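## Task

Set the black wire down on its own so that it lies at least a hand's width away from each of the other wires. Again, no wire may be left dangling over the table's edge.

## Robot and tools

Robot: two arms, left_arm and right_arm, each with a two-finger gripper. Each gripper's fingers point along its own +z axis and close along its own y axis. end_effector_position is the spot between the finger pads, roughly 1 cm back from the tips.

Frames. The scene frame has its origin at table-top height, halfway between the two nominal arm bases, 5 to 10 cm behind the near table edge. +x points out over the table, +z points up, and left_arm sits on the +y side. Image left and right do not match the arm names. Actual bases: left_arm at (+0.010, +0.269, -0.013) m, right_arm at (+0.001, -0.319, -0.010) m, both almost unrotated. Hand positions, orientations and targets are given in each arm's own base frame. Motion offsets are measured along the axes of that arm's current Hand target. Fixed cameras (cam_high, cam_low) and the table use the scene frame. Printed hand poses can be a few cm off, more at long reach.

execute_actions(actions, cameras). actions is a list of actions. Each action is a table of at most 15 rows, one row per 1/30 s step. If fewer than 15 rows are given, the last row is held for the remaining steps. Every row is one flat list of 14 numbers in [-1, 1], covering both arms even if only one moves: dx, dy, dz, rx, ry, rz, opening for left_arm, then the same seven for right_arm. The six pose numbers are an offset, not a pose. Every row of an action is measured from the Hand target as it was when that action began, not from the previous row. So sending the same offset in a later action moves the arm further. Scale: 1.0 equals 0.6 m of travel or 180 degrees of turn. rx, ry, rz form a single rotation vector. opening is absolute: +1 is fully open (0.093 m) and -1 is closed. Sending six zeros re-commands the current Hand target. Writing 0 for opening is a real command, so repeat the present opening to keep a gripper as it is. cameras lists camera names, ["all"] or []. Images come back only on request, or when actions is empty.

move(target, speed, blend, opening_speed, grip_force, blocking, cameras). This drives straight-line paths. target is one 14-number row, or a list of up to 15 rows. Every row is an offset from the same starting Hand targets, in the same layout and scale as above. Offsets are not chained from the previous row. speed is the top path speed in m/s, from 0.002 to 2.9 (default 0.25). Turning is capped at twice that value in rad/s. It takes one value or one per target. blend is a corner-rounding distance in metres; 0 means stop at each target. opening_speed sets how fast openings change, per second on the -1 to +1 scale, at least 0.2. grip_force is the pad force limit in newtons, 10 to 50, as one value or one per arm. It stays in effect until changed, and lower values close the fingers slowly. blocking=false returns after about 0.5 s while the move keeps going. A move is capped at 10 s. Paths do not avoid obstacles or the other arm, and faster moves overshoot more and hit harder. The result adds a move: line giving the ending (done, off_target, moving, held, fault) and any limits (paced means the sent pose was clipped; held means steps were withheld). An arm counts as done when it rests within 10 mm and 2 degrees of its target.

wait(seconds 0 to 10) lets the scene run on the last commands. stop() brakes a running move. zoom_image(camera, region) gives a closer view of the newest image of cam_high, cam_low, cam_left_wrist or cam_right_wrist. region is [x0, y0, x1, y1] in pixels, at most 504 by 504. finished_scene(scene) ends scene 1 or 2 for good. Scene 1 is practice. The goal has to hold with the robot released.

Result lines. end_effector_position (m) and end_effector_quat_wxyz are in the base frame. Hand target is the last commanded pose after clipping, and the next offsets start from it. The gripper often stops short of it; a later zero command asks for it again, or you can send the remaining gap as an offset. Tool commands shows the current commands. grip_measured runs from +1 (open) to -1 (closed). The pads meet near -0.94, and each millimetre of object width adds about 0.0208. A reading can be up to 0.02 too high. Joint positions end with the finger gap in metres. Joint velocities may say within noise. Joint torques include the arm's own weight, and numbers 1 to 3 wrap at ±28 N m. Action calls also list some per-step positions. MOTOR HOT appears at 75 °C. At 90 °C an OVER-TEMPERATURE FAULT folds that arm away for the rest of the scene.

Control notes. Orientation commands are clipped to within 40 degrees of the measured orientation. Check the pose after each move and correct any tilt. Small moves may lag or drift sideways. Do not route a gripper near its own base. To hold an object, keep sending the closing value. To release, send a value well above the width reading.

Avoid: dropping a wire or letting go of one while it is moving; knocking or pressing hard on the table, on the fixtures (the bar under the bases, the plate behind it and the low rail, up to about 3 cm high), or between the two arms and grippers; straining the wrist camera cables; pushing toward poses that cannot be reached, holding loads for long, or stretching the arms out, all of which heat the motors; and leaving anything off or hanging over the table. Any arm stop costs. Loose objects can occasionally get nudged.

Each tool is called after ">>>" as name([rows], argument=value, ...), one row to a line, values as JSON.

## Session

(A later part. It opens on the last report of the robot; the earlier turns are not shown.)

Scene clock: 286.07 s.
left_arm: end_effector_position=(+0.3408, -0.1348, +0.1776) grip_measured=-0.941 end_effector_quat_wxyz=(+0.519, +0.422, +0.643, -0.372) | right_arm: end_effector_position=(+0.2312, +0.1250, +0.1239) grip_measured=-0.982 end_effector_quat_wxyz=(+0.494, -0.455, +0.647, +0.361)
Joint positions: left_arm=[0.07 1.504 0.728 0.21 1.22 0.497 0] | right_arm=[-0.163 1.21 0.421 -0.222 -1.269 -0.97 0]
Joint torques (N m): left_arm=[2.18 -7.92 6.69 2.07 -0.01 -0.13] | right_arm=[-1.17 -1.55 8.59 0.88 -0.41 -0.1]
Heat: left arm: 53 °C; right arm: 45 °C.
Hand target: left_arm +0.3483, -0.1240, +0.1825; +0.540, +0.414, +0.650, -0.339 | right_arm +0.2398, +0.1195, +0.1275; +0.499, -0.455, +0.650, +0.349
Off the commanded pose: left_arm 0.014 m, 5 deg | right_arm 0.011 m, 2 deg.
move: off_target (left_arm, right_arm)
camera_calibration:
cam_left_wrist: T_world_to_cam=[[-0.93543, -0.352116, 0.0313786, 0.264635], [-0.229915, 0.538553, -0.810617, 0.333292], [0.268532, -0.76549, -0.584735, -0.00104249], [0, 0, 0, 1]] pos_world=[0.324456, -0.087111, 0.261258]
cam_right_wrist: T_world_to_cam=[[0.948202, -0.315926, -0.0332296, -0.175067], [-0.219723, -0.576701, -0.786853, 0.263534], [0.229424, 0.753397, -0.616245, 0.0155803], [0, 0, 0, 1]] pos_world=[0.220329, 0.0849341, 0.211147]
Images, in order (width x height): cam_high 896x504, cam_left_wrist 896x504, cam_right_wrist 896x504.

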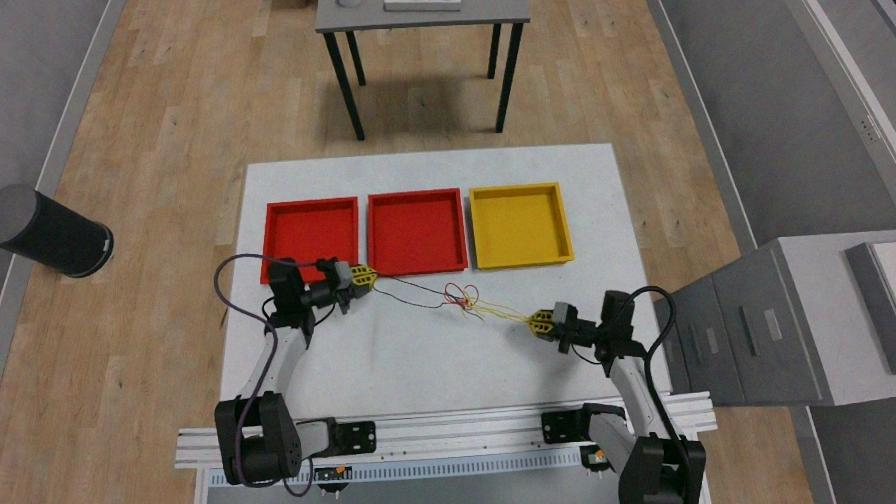

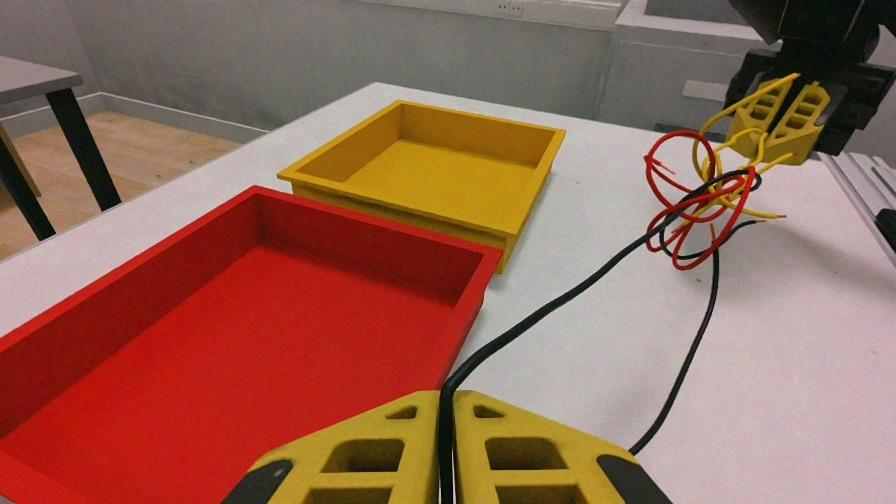

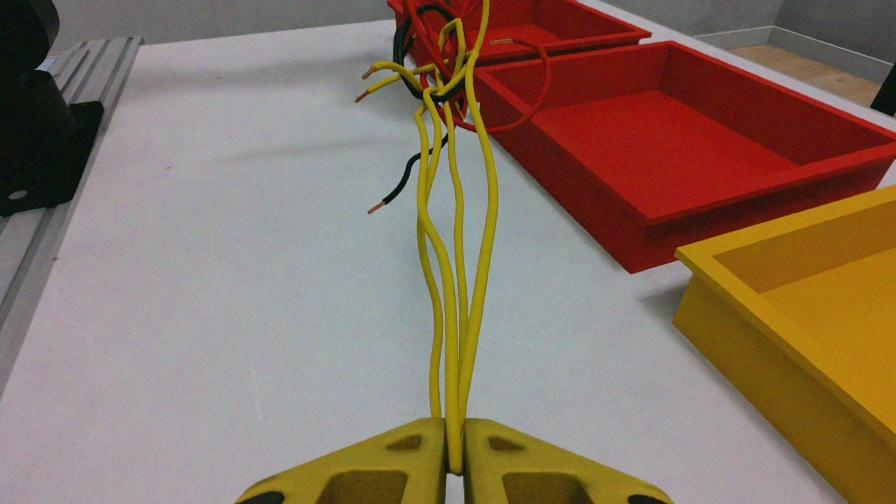

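>>> move([
  [0.0265,0.0567,-0.1367,-0.0819,0.0005,-0.0156,-0.97,0,0,0,0,0,0,-1],
], cameras=["cam_right_wrist","cam_left_wrist","cam_high"], speed=0.05)

>>> zoom_image(camera="cam_high", region=[330, 230, 560, 370])

>>> zoom_image(camera="cam_right_wrist", region=[300, 0, 750, 250])

>>> zoom_image(camera="cam_left_wrist", region=[550, 30, 850, 300])

Scene clock: 301.30 s.
left_arm: end_effector_position=(+0.3424, -0.0425, +0.1793) grip_measured=-0.965 end_effector_quat_wxyz=(+0.568, +0.327, +0.697, -0.291) | right_arm: end_effector_position=(+0.2308, +0.1245, +0.1235) grip_measured=-0.982 end_effector_quat_wxyz=(+0.492, -0.453, +0.649, +0.362)
Joint positions: left_arm=[0.351 1.397 0.645 0.192 1.213 0.497 0] | right_arm=[-0.165 1.21 0.421 -0.229 -1.269 -0.971 0]
Joint torques (N m): left_arm=[1.96 -6.64 6.87 1.87 0.15 0.06] | right_arm=[-1.03 -1.74 8.62 0.95 -0.39 -0.11]
Heat: left arm: 52 °C; right arm: 46 °C.
Hand target: left_arm +0.3434, -0.0338, +0.1824; +0.580, +0.326, +0.698, -0.266 | right_arm +0.2398, +0.1196, +0.1274; +0.499, -0.455, +0.650, +0.349
Off the commanded pose: left_arm 0.009 m, 3 deg | right_arm 0.011 m, 2 deg.
move: off_target (left_arm, right_arm)
camera_calibration:
cam_left_wrist: T_world_to_cam=[[-0.797109, -0.603309, 0.0252102, 0.241667], [-0.370216, 0.455305, -0.809714, 0.329659], [0.47703, -0.654764, -0.586282, 0.00379962], [0, 0, 0, 1]] pos_world=[0.312867, -0.00180737, 0.263065]
cam_right_wrist: T_world_to_cam=[[0.947243, -0.318103, -0.0392633, -0.173622], [-0.225854, -0.575532, -0.785973, 0.263935], [0.227423, 0.753375, -0.617013, 0.0163859], [0, 0, 0, 1]] pos_world=[0.220346, 0.084329, 0.210739]
Images, in order (width x height): cam_high 896x504, cam_left_wrist 896x504, cam_right_wrist 896x504.

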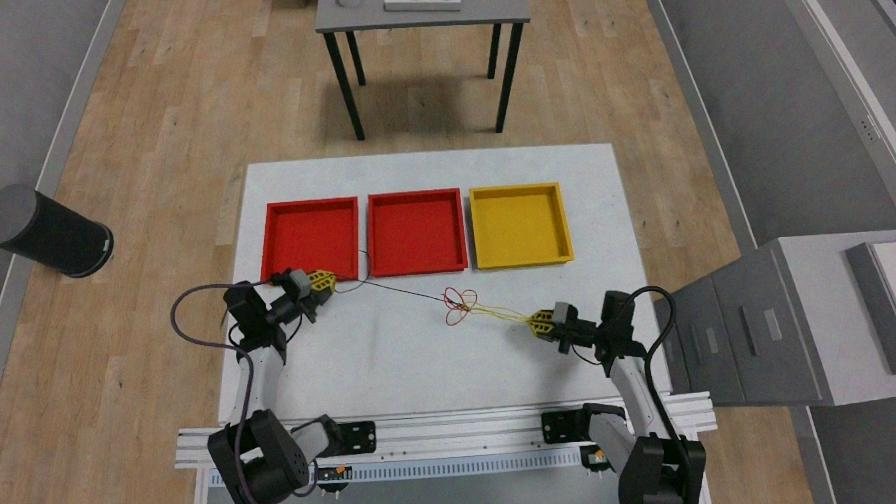

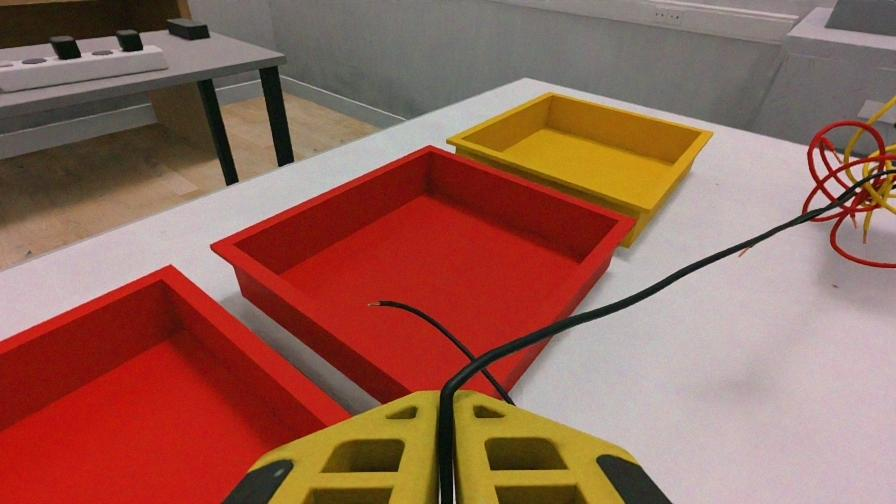

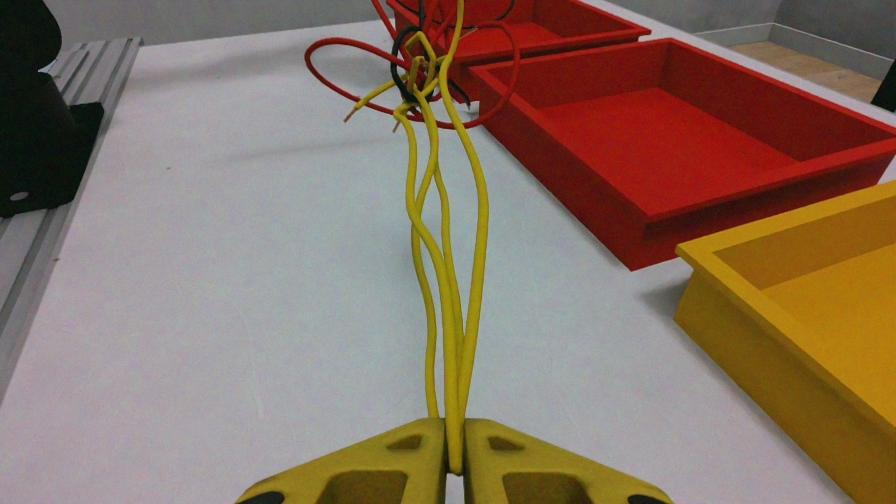

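Scaled by 2.191 from the camera's 896x504 image, which has a finer 1280x720 frame.

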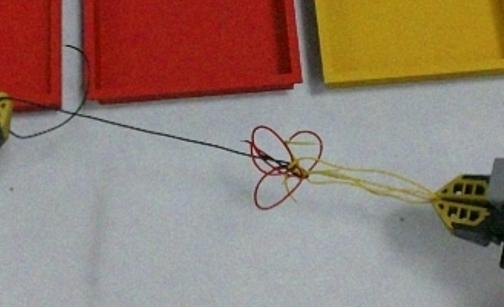

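Scaled by 1.120 from the camera's 896x504 image, which has a finer 1280x720 frame.

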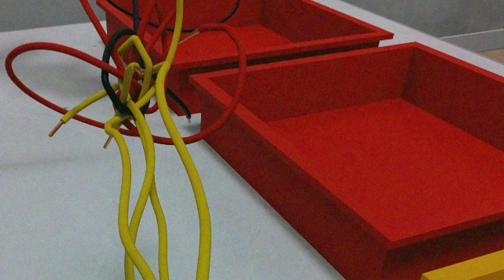

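Scaled by 1.680 from the camera's 896x504 image, which has a finer 1280x720 frame.

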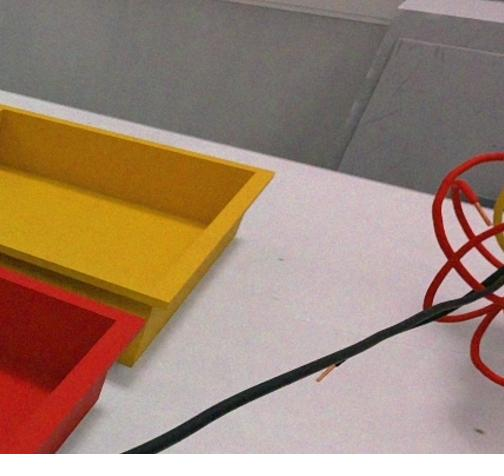

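>>> move([
  [0.02,0.07,-0.11,-0.05,0.0005,-0.01,-0.99,0,0,0,0,0,0,-1],
], cameras=["cam_right_wrist","cam_left_wrist","cam_high"], speed=0.05)

>>> zoom_image(camera="cam_high", region=[270, 230, 560, 370])

>>> zoom_image(camera="cam_right_wrist", region=[300, 0, 750, 250])

Scene clock: 307.73 s.
left_arm: end_effector_position=(+0.3211, +0.0283, +0.1676) grip_measured=-0.978 end_effector_quat_wxyz=(+0.580, +0.252, +0.728, -0.263) | right_arm: end_effector_position=(+0.2306, +0.1245, +0.1234) grip_measured=-0.982 end_effector_quat_wxyz=(+0.492, -0.452, +0.650, +0.363)
Joint positions: left_arm=[0.615 1.39 0.645 -0.029 1.298 0.664 0] | right_arm=[-0.165 1.21 0.421 -0.23 -1.269 -0.971 0]
Joint torques (N m): left_arm=[2.09 -4.71 12.26 1.74 0.26 0.2] | right_arm=[-1.28 -1.8 8.68 0.99 -0.48 -0.12]
Heat: left arm: 51 °C; right arm: 46 °C.
Hand target: left_arm +0.3321, +0.0444, +0.1831; +0.599, +0.268, +0.722, -0.219 | right_arm +0.2398, +0.1196, +0.1274; +0.499, -0.455, +0.650, +0.349
Off the commanded pose: left_arm 0.025 m, 6 deg | right_arm 0.011 m, 2 deg.
move: off_target (left_arm, right_arm)
camera_calibration:
cam_left_wrist: T_world_to_cam=[[-0.684943, -0.724014, 0.0815859, 0.225638], [-0.472808, 0.356487, -0.805835, 0.31515], [0.554352, -0.590525, -0.586493, 0.0267734], [0, 0, 0, 1]] pos_world=[0.288713, 0.0668287, 0.251253]
cam_right_wrist: T_world_to_cam=[[0.947177, -0.318112, -0.0407481, -0.173302], [-0.227033, -0.575337, -0.785775, 0.264058], [0.22652, 0.75352, -0.617168, 0.0165418], [0, 0, 0, 1]] pos_world=[0.22035, 0.0843283, 0.210637]
Images, in order (width x height): cam_high 896x504, cam_left_wrist 896x504, cam_right_wrist 896x504.

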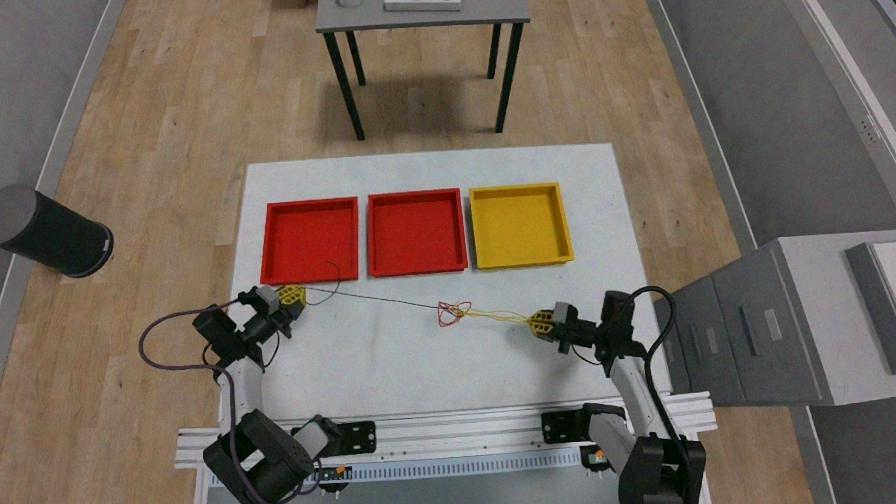

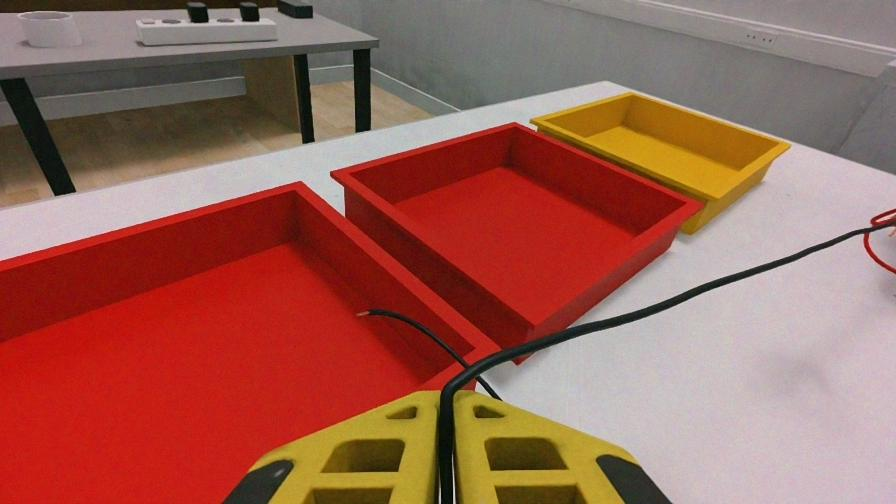

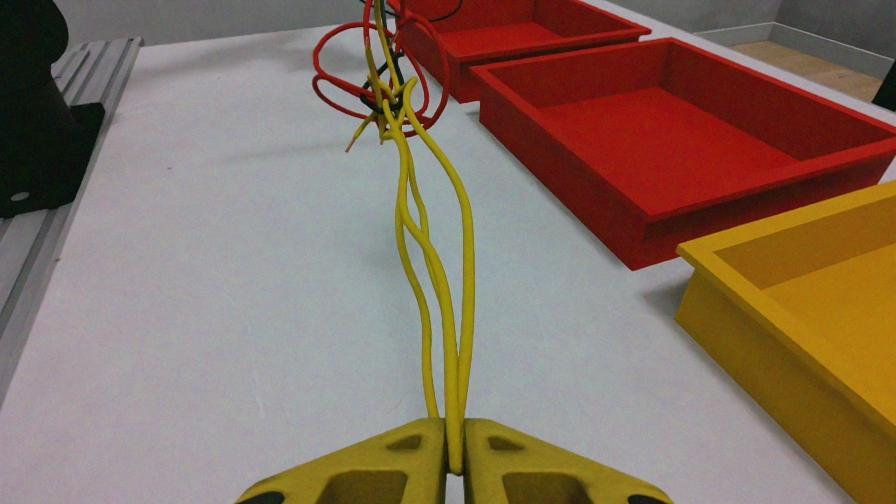

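Scaled by 1.738 from the camera's 896x504 image, which has a finer 1280x720 frame.

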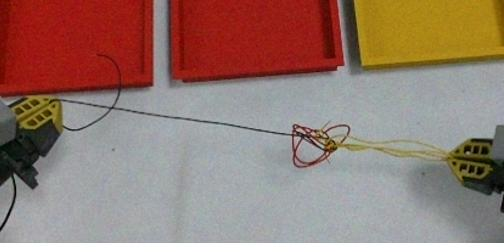

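Scaled by 1.120 from the camera's 896x504 image, which has a finer 1280x720 frame.

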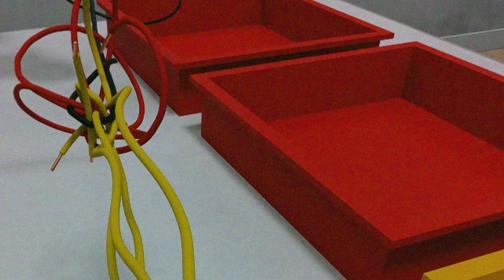

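>>> zoom_image(camera="cam_right_wrist", region=[300, 0, 480, 170])

>>> zoom_image(camera="cam_high", region=[420, 285, 550, 345])

Scaled by 2.800 from the camera's 896x504 image, which has a finer 1280x720 frame.

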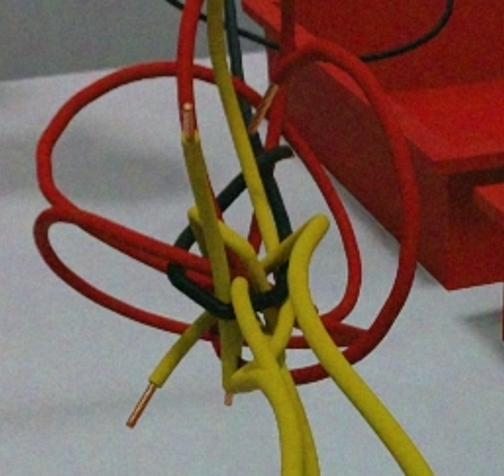

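Scaled by 3.877 from the camera's 896x504 image, which has a finer 1280x720 frame.

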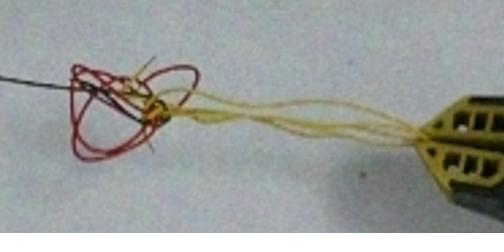

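>>> move([
  [0.01,0.05,-0.06,0,0,0,-1,0,0,0,0,0,0,-1],
], cameras=["cam_right_wrist","cam_high"], speed=0.04)

>>> zoom_image(camera="cam_right_wrist", region=[300, 0, 480, 170])

>>> zoom_image(camera="cam_high", region=[250, 250, 550, 345])

Scene clock: 321.53 s.
left_arm: end_effector_position=(+0.3192, +0.0849, +0.1742) grip_measured=-0.978 end_effector_quat_wxyz=(+0.587, +0.253, +0.734, -0.230) | right_arm: end_effector_position=(+0.2312, +0.1232, +0.1224) grip_measured=-0.982 end_effector_quat_wxyz=(+0.491, -0.451, +0.653, +0.360)
Joint positions: left_arm=[0.781 1.547 0.898 -0.541 1.349 1.139 0] | right_arm=[-0.17 1.21 0.421 -0.234 -1.263 -0.972 0]
Joint torques (N m): left_arm=[0.75 -4.72 10.93 0.99 0.79 0.27] | right_arm=[-0.65 -1.48 8.54 1.01 -0.47 -0.04]
Heat: left arm: 53 °C; right arm: 47 °C.
Hand target: left_arm +0.3239, +0.0910, +0.1842; +0.599, +0.268, +0.722, -0.219 | right_arm +0.2398, +0.1196, +0.1274; +0.499, -0.455, +0.650, +0.349
Off the commanded pose: left_arm 0.012 m, 3 deg | right_arm 0.011 m, 2 deg.
move: off_target (left_arm, right_arm)
camera_calibration:
cam_right_wrist: T_world_to_cam=[[0.944829, -0.324822, -0.042302, -0.172759], [-0.233515, -0.577347, -0.782394, 0.263997], [0.229716, 0.749107, -0.621345, 0.0170464], [0, 0, 0, 1]] pos_world=[0.220959, 0.0835322, 0.209833]
Images, in order (width x height): cam_high 896x504, cam_right_wrist 896x504.

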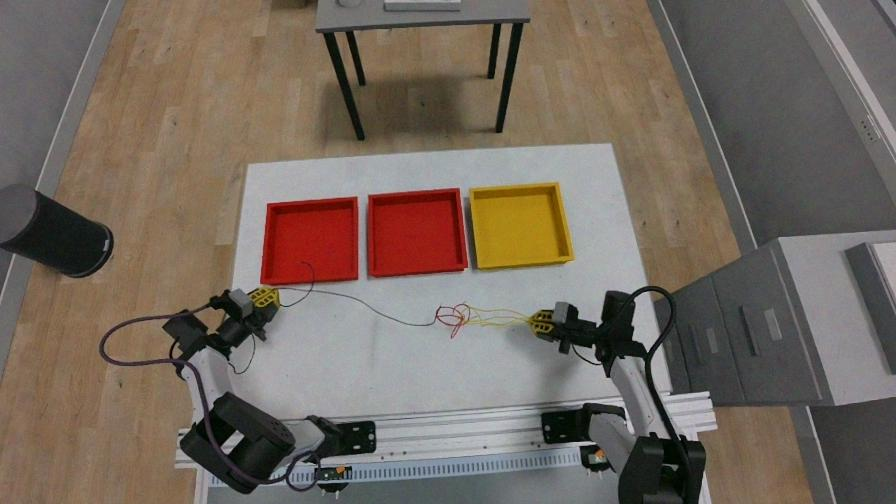

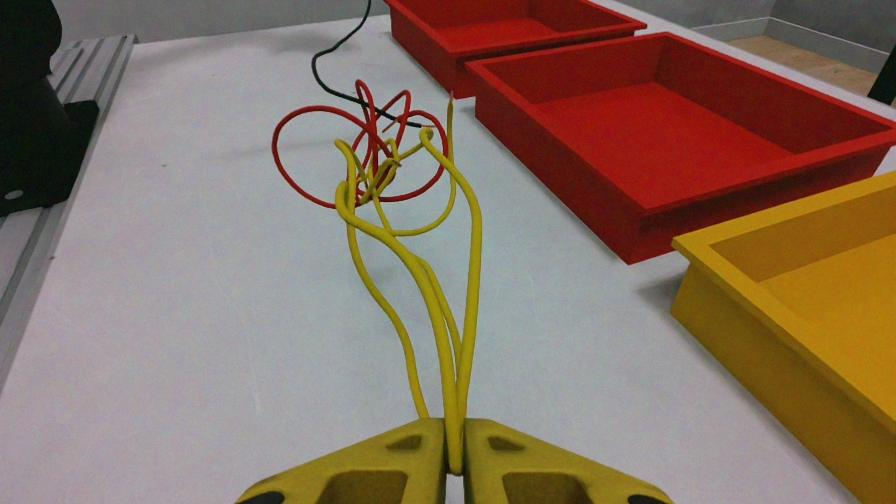

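Scaled by 2.800 from the camera's 896x504 image, which has a finer 1280x720 frame.

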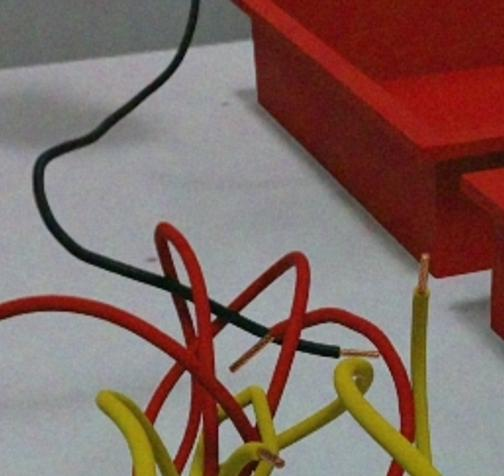

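Scaled by 1.680 from the camera's 896x504 image, which has a finer 1280x720 frame.

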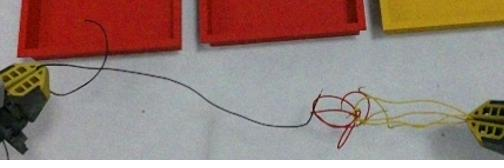

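>>> move([
  [0.062,0.0055,-0.06,0,0,0,-1,0.0268,-0.0555,-0.1005,0.107,0,0.0288,-1],
], cameras=["all"], speed=0.07)

>>> zoom_image(camera="cam_high", region=[230, 240, 600, 380])

Scene clock: 337.53 s.
left_arm: end_effector_position=(+0.2905, +0.1143, +0.1502) grip_measured=-0.978 end_effector_quat_wxyz=(+0.591, +0.259, +0.728, -0.230) | right_arm: end_effector_position=(+0.2477, +0.0527, +0.1248) grip_measured=-0.982 end_effector_quat_wxyz=(+0.541, -0.331, +0.723, +0.273)
Joint positions: left_arm=[0.931 1.799 1.071 -1.194 1.362 1.899 0] | right_arm=[-0.469 1.086 0.357 -0.202 -1.234 -0.864 0]
Joint torques (N m): left_arm=[0.75 -5.81 9.05 -0.2 0.74 0.24] | right_arm=[-0.25 -3.1 5.76 1.42 -0.4 0.09]
Heat: left arm: 53 °C; right arm: 47 °C.
Hand target: left_arm +0.2939, +0.1211, +0.1544; +0.599, +0.268, +0.722, -0.219 | right_arm +0.2498, +0.0495, +0.1276; +0.552, -0.335, +0.719, +0.257
Off the commanded pose: left_arm 0.009 m, 2 deg | right_arm 0.005 m, 2 deg.
move: done
camera_calibration:
cam_left_wrist: T_world_to_cam=[[-0.661817, -0.749369, 0.021086, 0.273587], [-0.456218, 0.380278, -0.804521, 0.248228], [0.594865, -0.542066, -0.59355, 0.0681536], [0, 0, 0, 1]] pos_world=[0.253768, 0.147566, 0.234388]
cam_right_wrist: T_world_to_cam=[[0.77961, -0.624193, -0.0509063, -0.153343], [-0.423008, -0.4649, -0.777774, 0.269477], [0.461815, 0.627894, -0.626479, 0.0171333], [0, 0, 0, 1]] pos_world=[0.225626, 0.018806, 0.21252]

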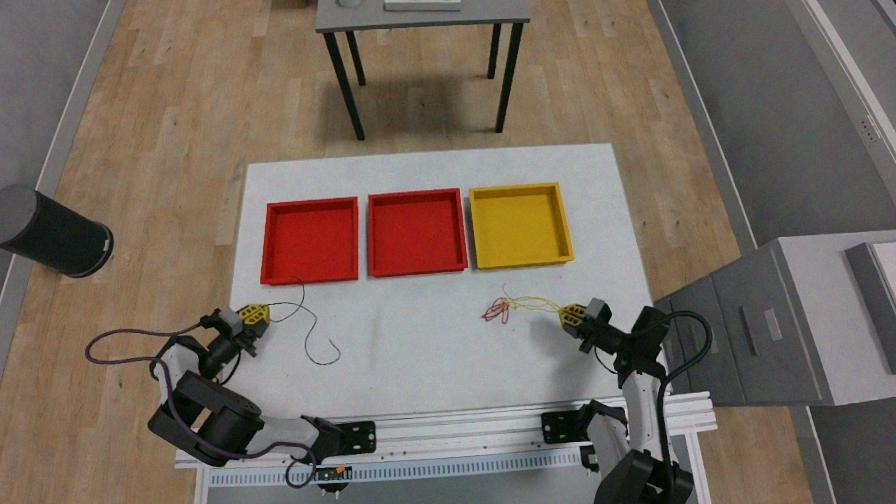

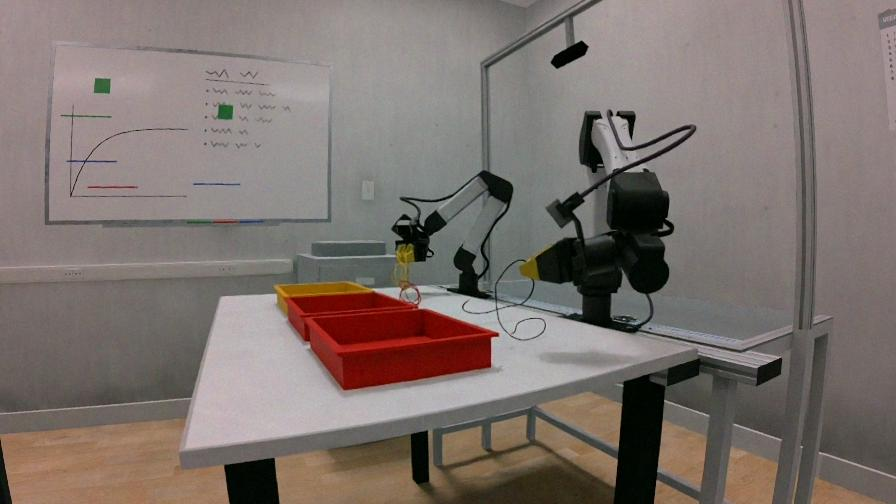

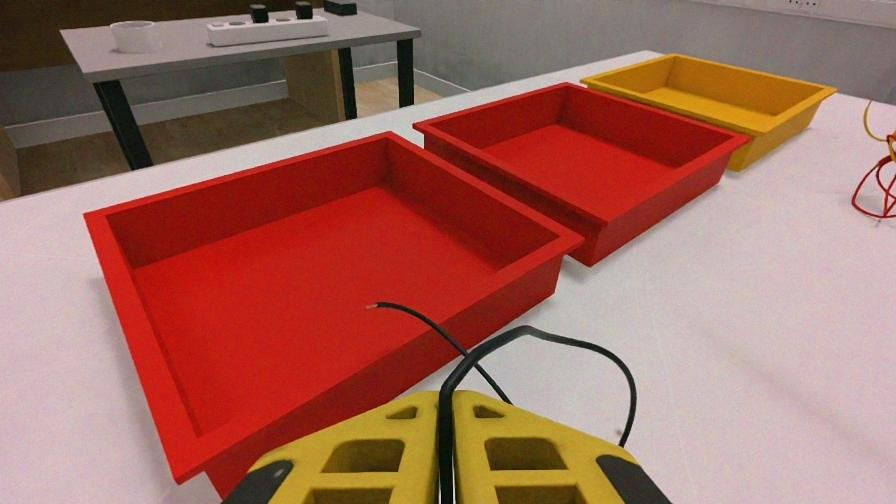

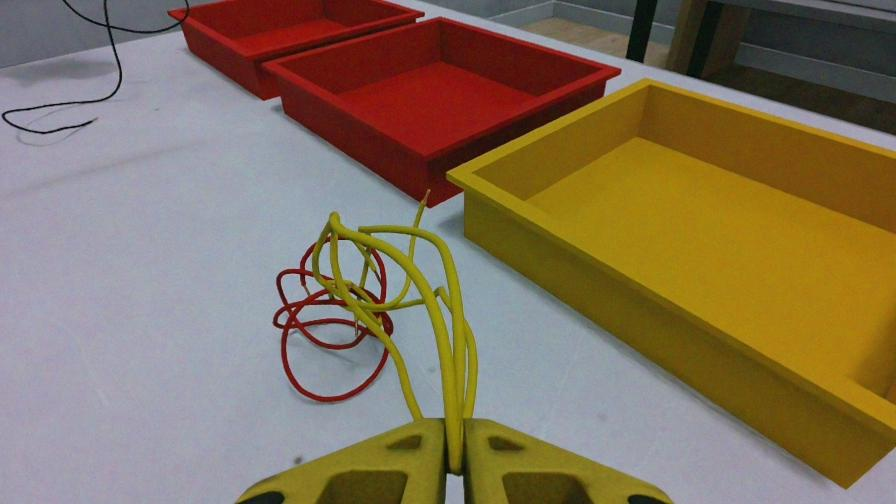

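Scaled by 1.362 from the camera's 896x504 image, which has a finer 1280x720 frame.

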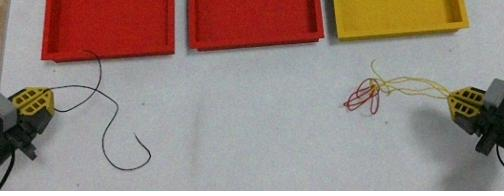

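>>> move([
  [0.192,-0.126,0.047,0,0.133,0,-1,0.1355,0.0193,0.087,0,0.111,0,-1],
], cameras=["cam_left_wrist","cam_right_wrist","cam_low","cam_high"], speed=0.1)

Scene clock: 363.33 s.
left_arm: end_effector_position=(+0.2504, +0.0613, +0.0352) grip_measured=-0.978 end_effector_quat_wxyz=(+0.436, +0.304, +0.830, -0.166) | right_arm: end_effector_position=(+0.2583, +0.0786, +0.0372) grip_measured=-0.982 end_effector_quat_wxyz=(+0.416, -0.373, +0.805, +0.198)
Joint positions: left_arm=[0.809 1.581 0.583 -0.505 0.97 1.477 0] | right_arm=[-0.16 1.285 0.29 0.05 -0.783 -0.763 0]
Joint torques (N m): left_arm=[-0.18 -6.28 4.41 0.72 0.55 -0.15] | right_arm=[1.01 -1.96 5.04 1.5 -0.29 0.09]
Heat: left arm: 52 °C; right arm: 44 °C.
Hand target: left_arm +0.2498, +0.0601, +0.0356; +0.436, +0.308, +0.831, -0.159 | right_arm +0.2596, +0.0796, +0.0355; +0.418, -0.375, +0.804, +0.196
Off the commanded pose: left_arm 0.001 m, 1 deg | right_arm 0.002 m, 0 deg.
move: done
camera_calibration:
cam_left_wrist: T_world_to_cam=[[-0.664585, -0.747153, 0.00939974, 0.210786], [-0.647281, 0.569374, -0.506795, 0.183377], [0.373301, -0.342892, -0.862016, 0.0477445], [0, 0, 0, 1]] pos_world=[0.240959, 0.0694507, 0.13211]
cam_right_wrist: T_world_to_cam=[[0.768698, -0.63909, -0.0258303, -0.146823], [-0.55585, -0.647507, -0.521311, 0.25704], [0.316439, 0.415089, -0.852976, 0.00378206], [0, 0, 0, 1]] pos_world=[0.254542, 0.0710325, 0.133432]

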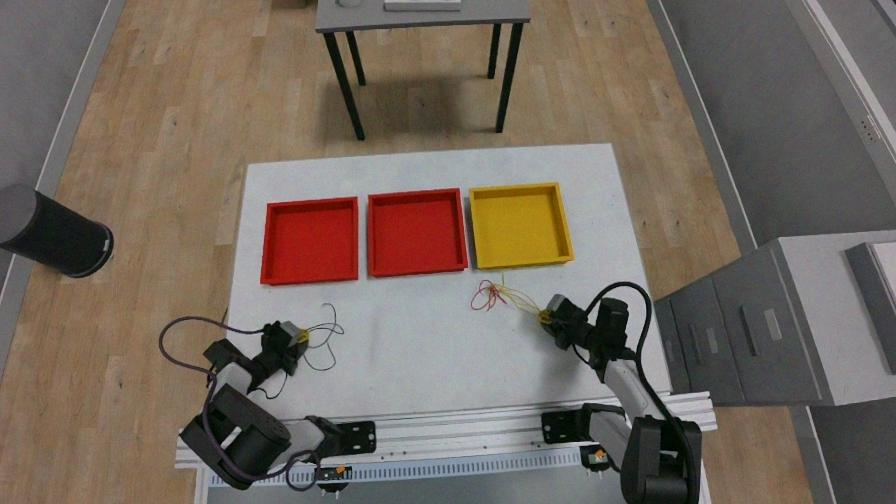

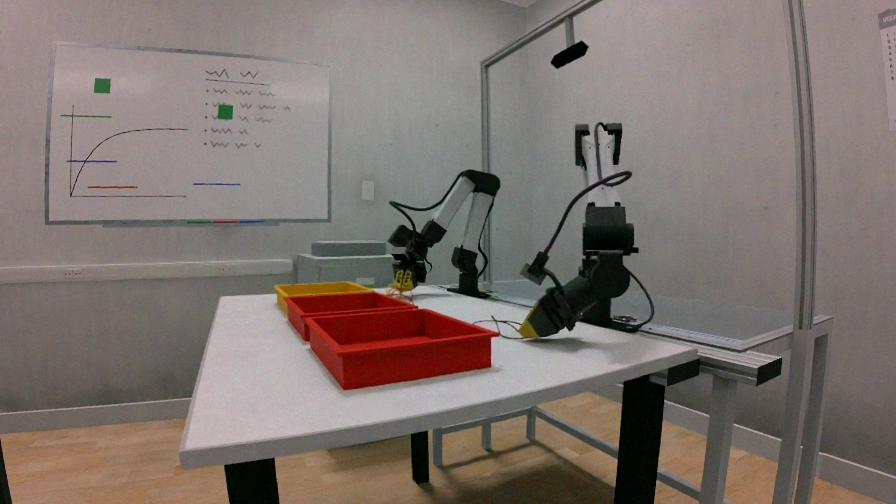

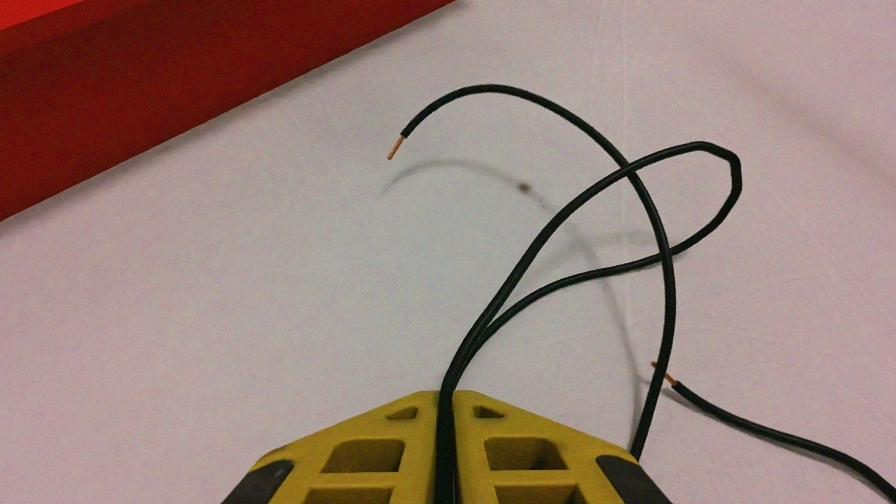

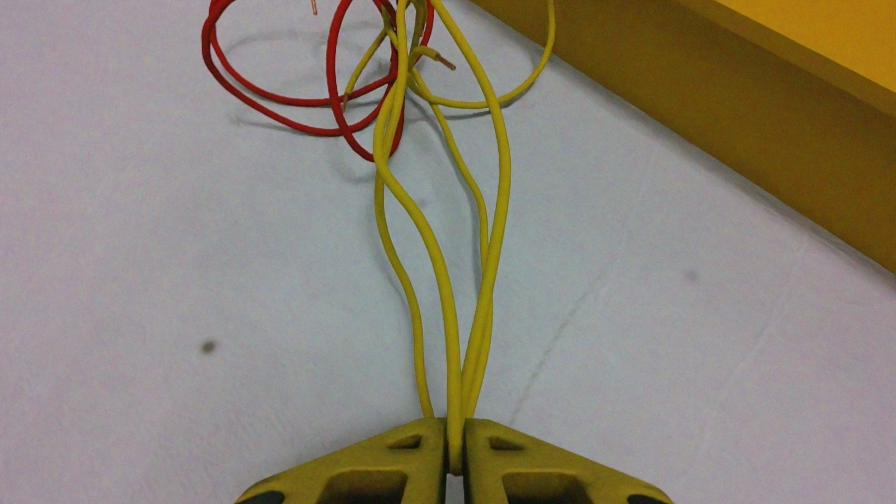

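>>> move([
  [0.015,0,0.0105,0,0,0,-1,0.015,0,0.0105,0,0,0,-1],
  [0.015,0,0.0105,0,0,0,-0.55,0.015,0,0.0105,0,0,0,-0.45],
  [0,0,-0.12,0,0,0,-0.55,0,0,-0.12,0,0,0,-0.45],
], cameras=["cam_left_wrist","cam_right_wrist","cam_low","cam_high"], speed=0.08, opening_speed=0.5)

>>> zoom_image(camera="cam_high", region=[230, 240, 600, 400])

Scene clock: 379.23 s.
left_arm: end_effector_position=(+0.2018, +0.0906, +0.0718) grip_measured=-0.553 end_effector_quat_wxyz=(+0.432, +0.298, +0.833, -0.172) | right_arm: end_effector_position=(+0.2136, +0.0379, +0.0650) grip_measured=-0.451 end_effector_quat_wxyz=(+0.401, -0.370, +0.813, +0.202)
Joint positions: left_arm=[1.079 1.572 0.744 -1.063 0.931 1.928 0.019] | right_arm=[-0.482 1.103 0.402 -0.615 -0.907 -1.212 0.024]
Joint torques (N m): left_arm=[0.83 -4.22 8.61 -0.31 0.61 0.2] | right_arm=[-0.42 -1.83 9.02 0.6 -0.76 0.01]
Heat: left arm: 51 °C; right arm: 43 °C.
Hand target: left_arm +0.2047, +0.0984, +0.0766; +0.436, +0.308, +0.831, -0.159 | right_arm +0.2218, +0.0343, +0.0768; +0.418, -0.375, +0.804, +0.196
Off the commanded pose: left_arm 0.010 m, 2 deg | right_arm 0.015 m, 2 deg.
move: off_target (right_arm)
camera_calibration:
cam_left_wrist: T_world_to_cam=[[-0.659945, -0.750796, 0.0279075, 0.198101], [-0.658058, 0.559707, -0.503674, 0.156657], [0.362536, -0.350762, -0.863443, 0.110412], [0, 0, 0, 1]] pos_world=[0.193797, 0.0997803, 0.16871]
cam_right_wrist: T_world_to_cam=[[0.766092, -0.640871, -0.0488637, -0.135699], [-0.574957, -0.649346, -0.497769, 0.222947], [0.287276, 0.409431, -0.865932, 0.0658502], [0, 0, 0, 1]] pos_world=[0.213226, 0.0308429, 0.161367]

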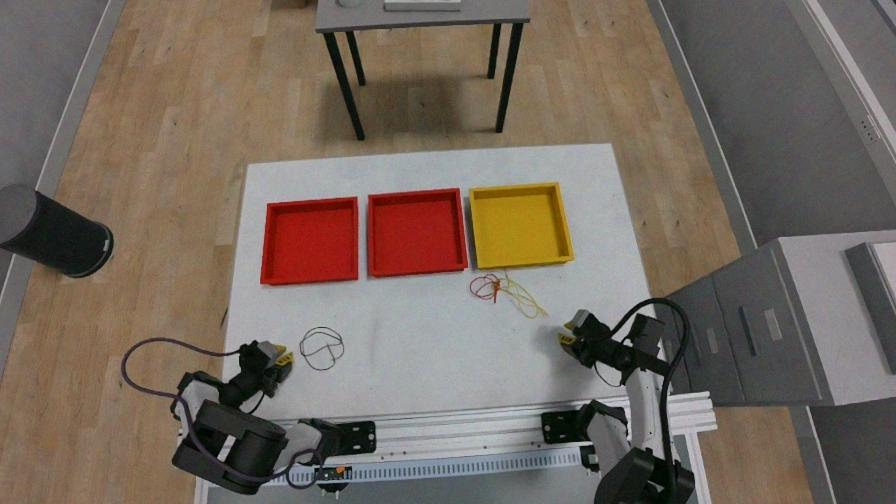

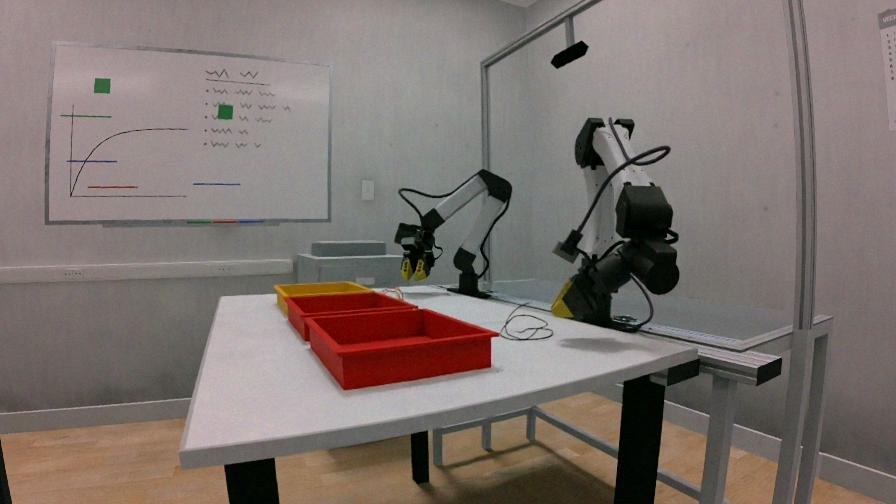

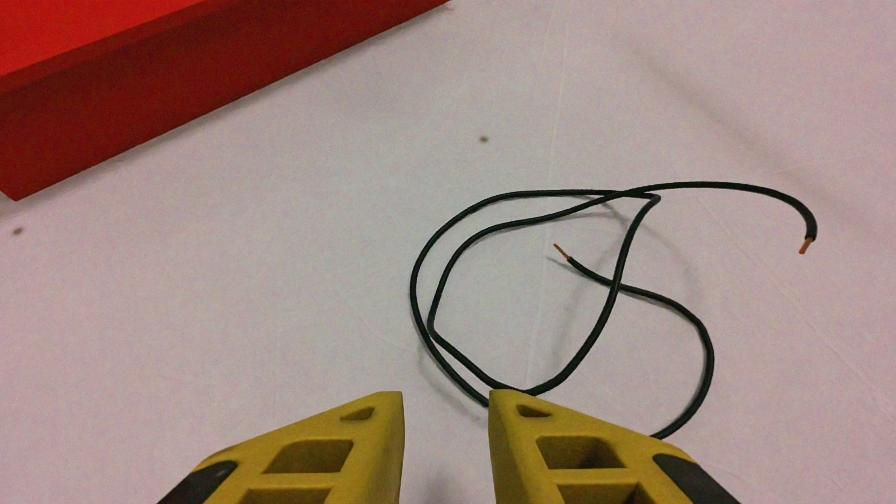

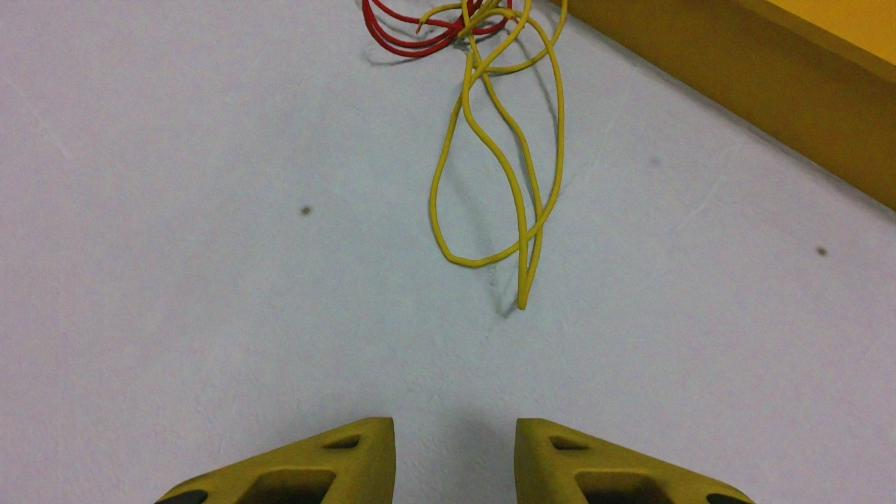

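Scaled by 1.362 from the camera's 896x504 image, which has a finer 1280x720 frame.

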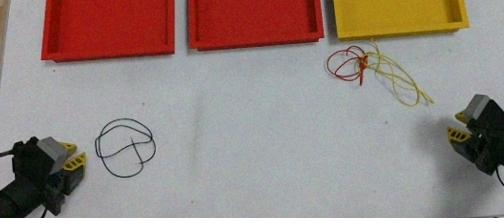

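>>> finished_scene(scene=2)

The scene is finished: the task was done.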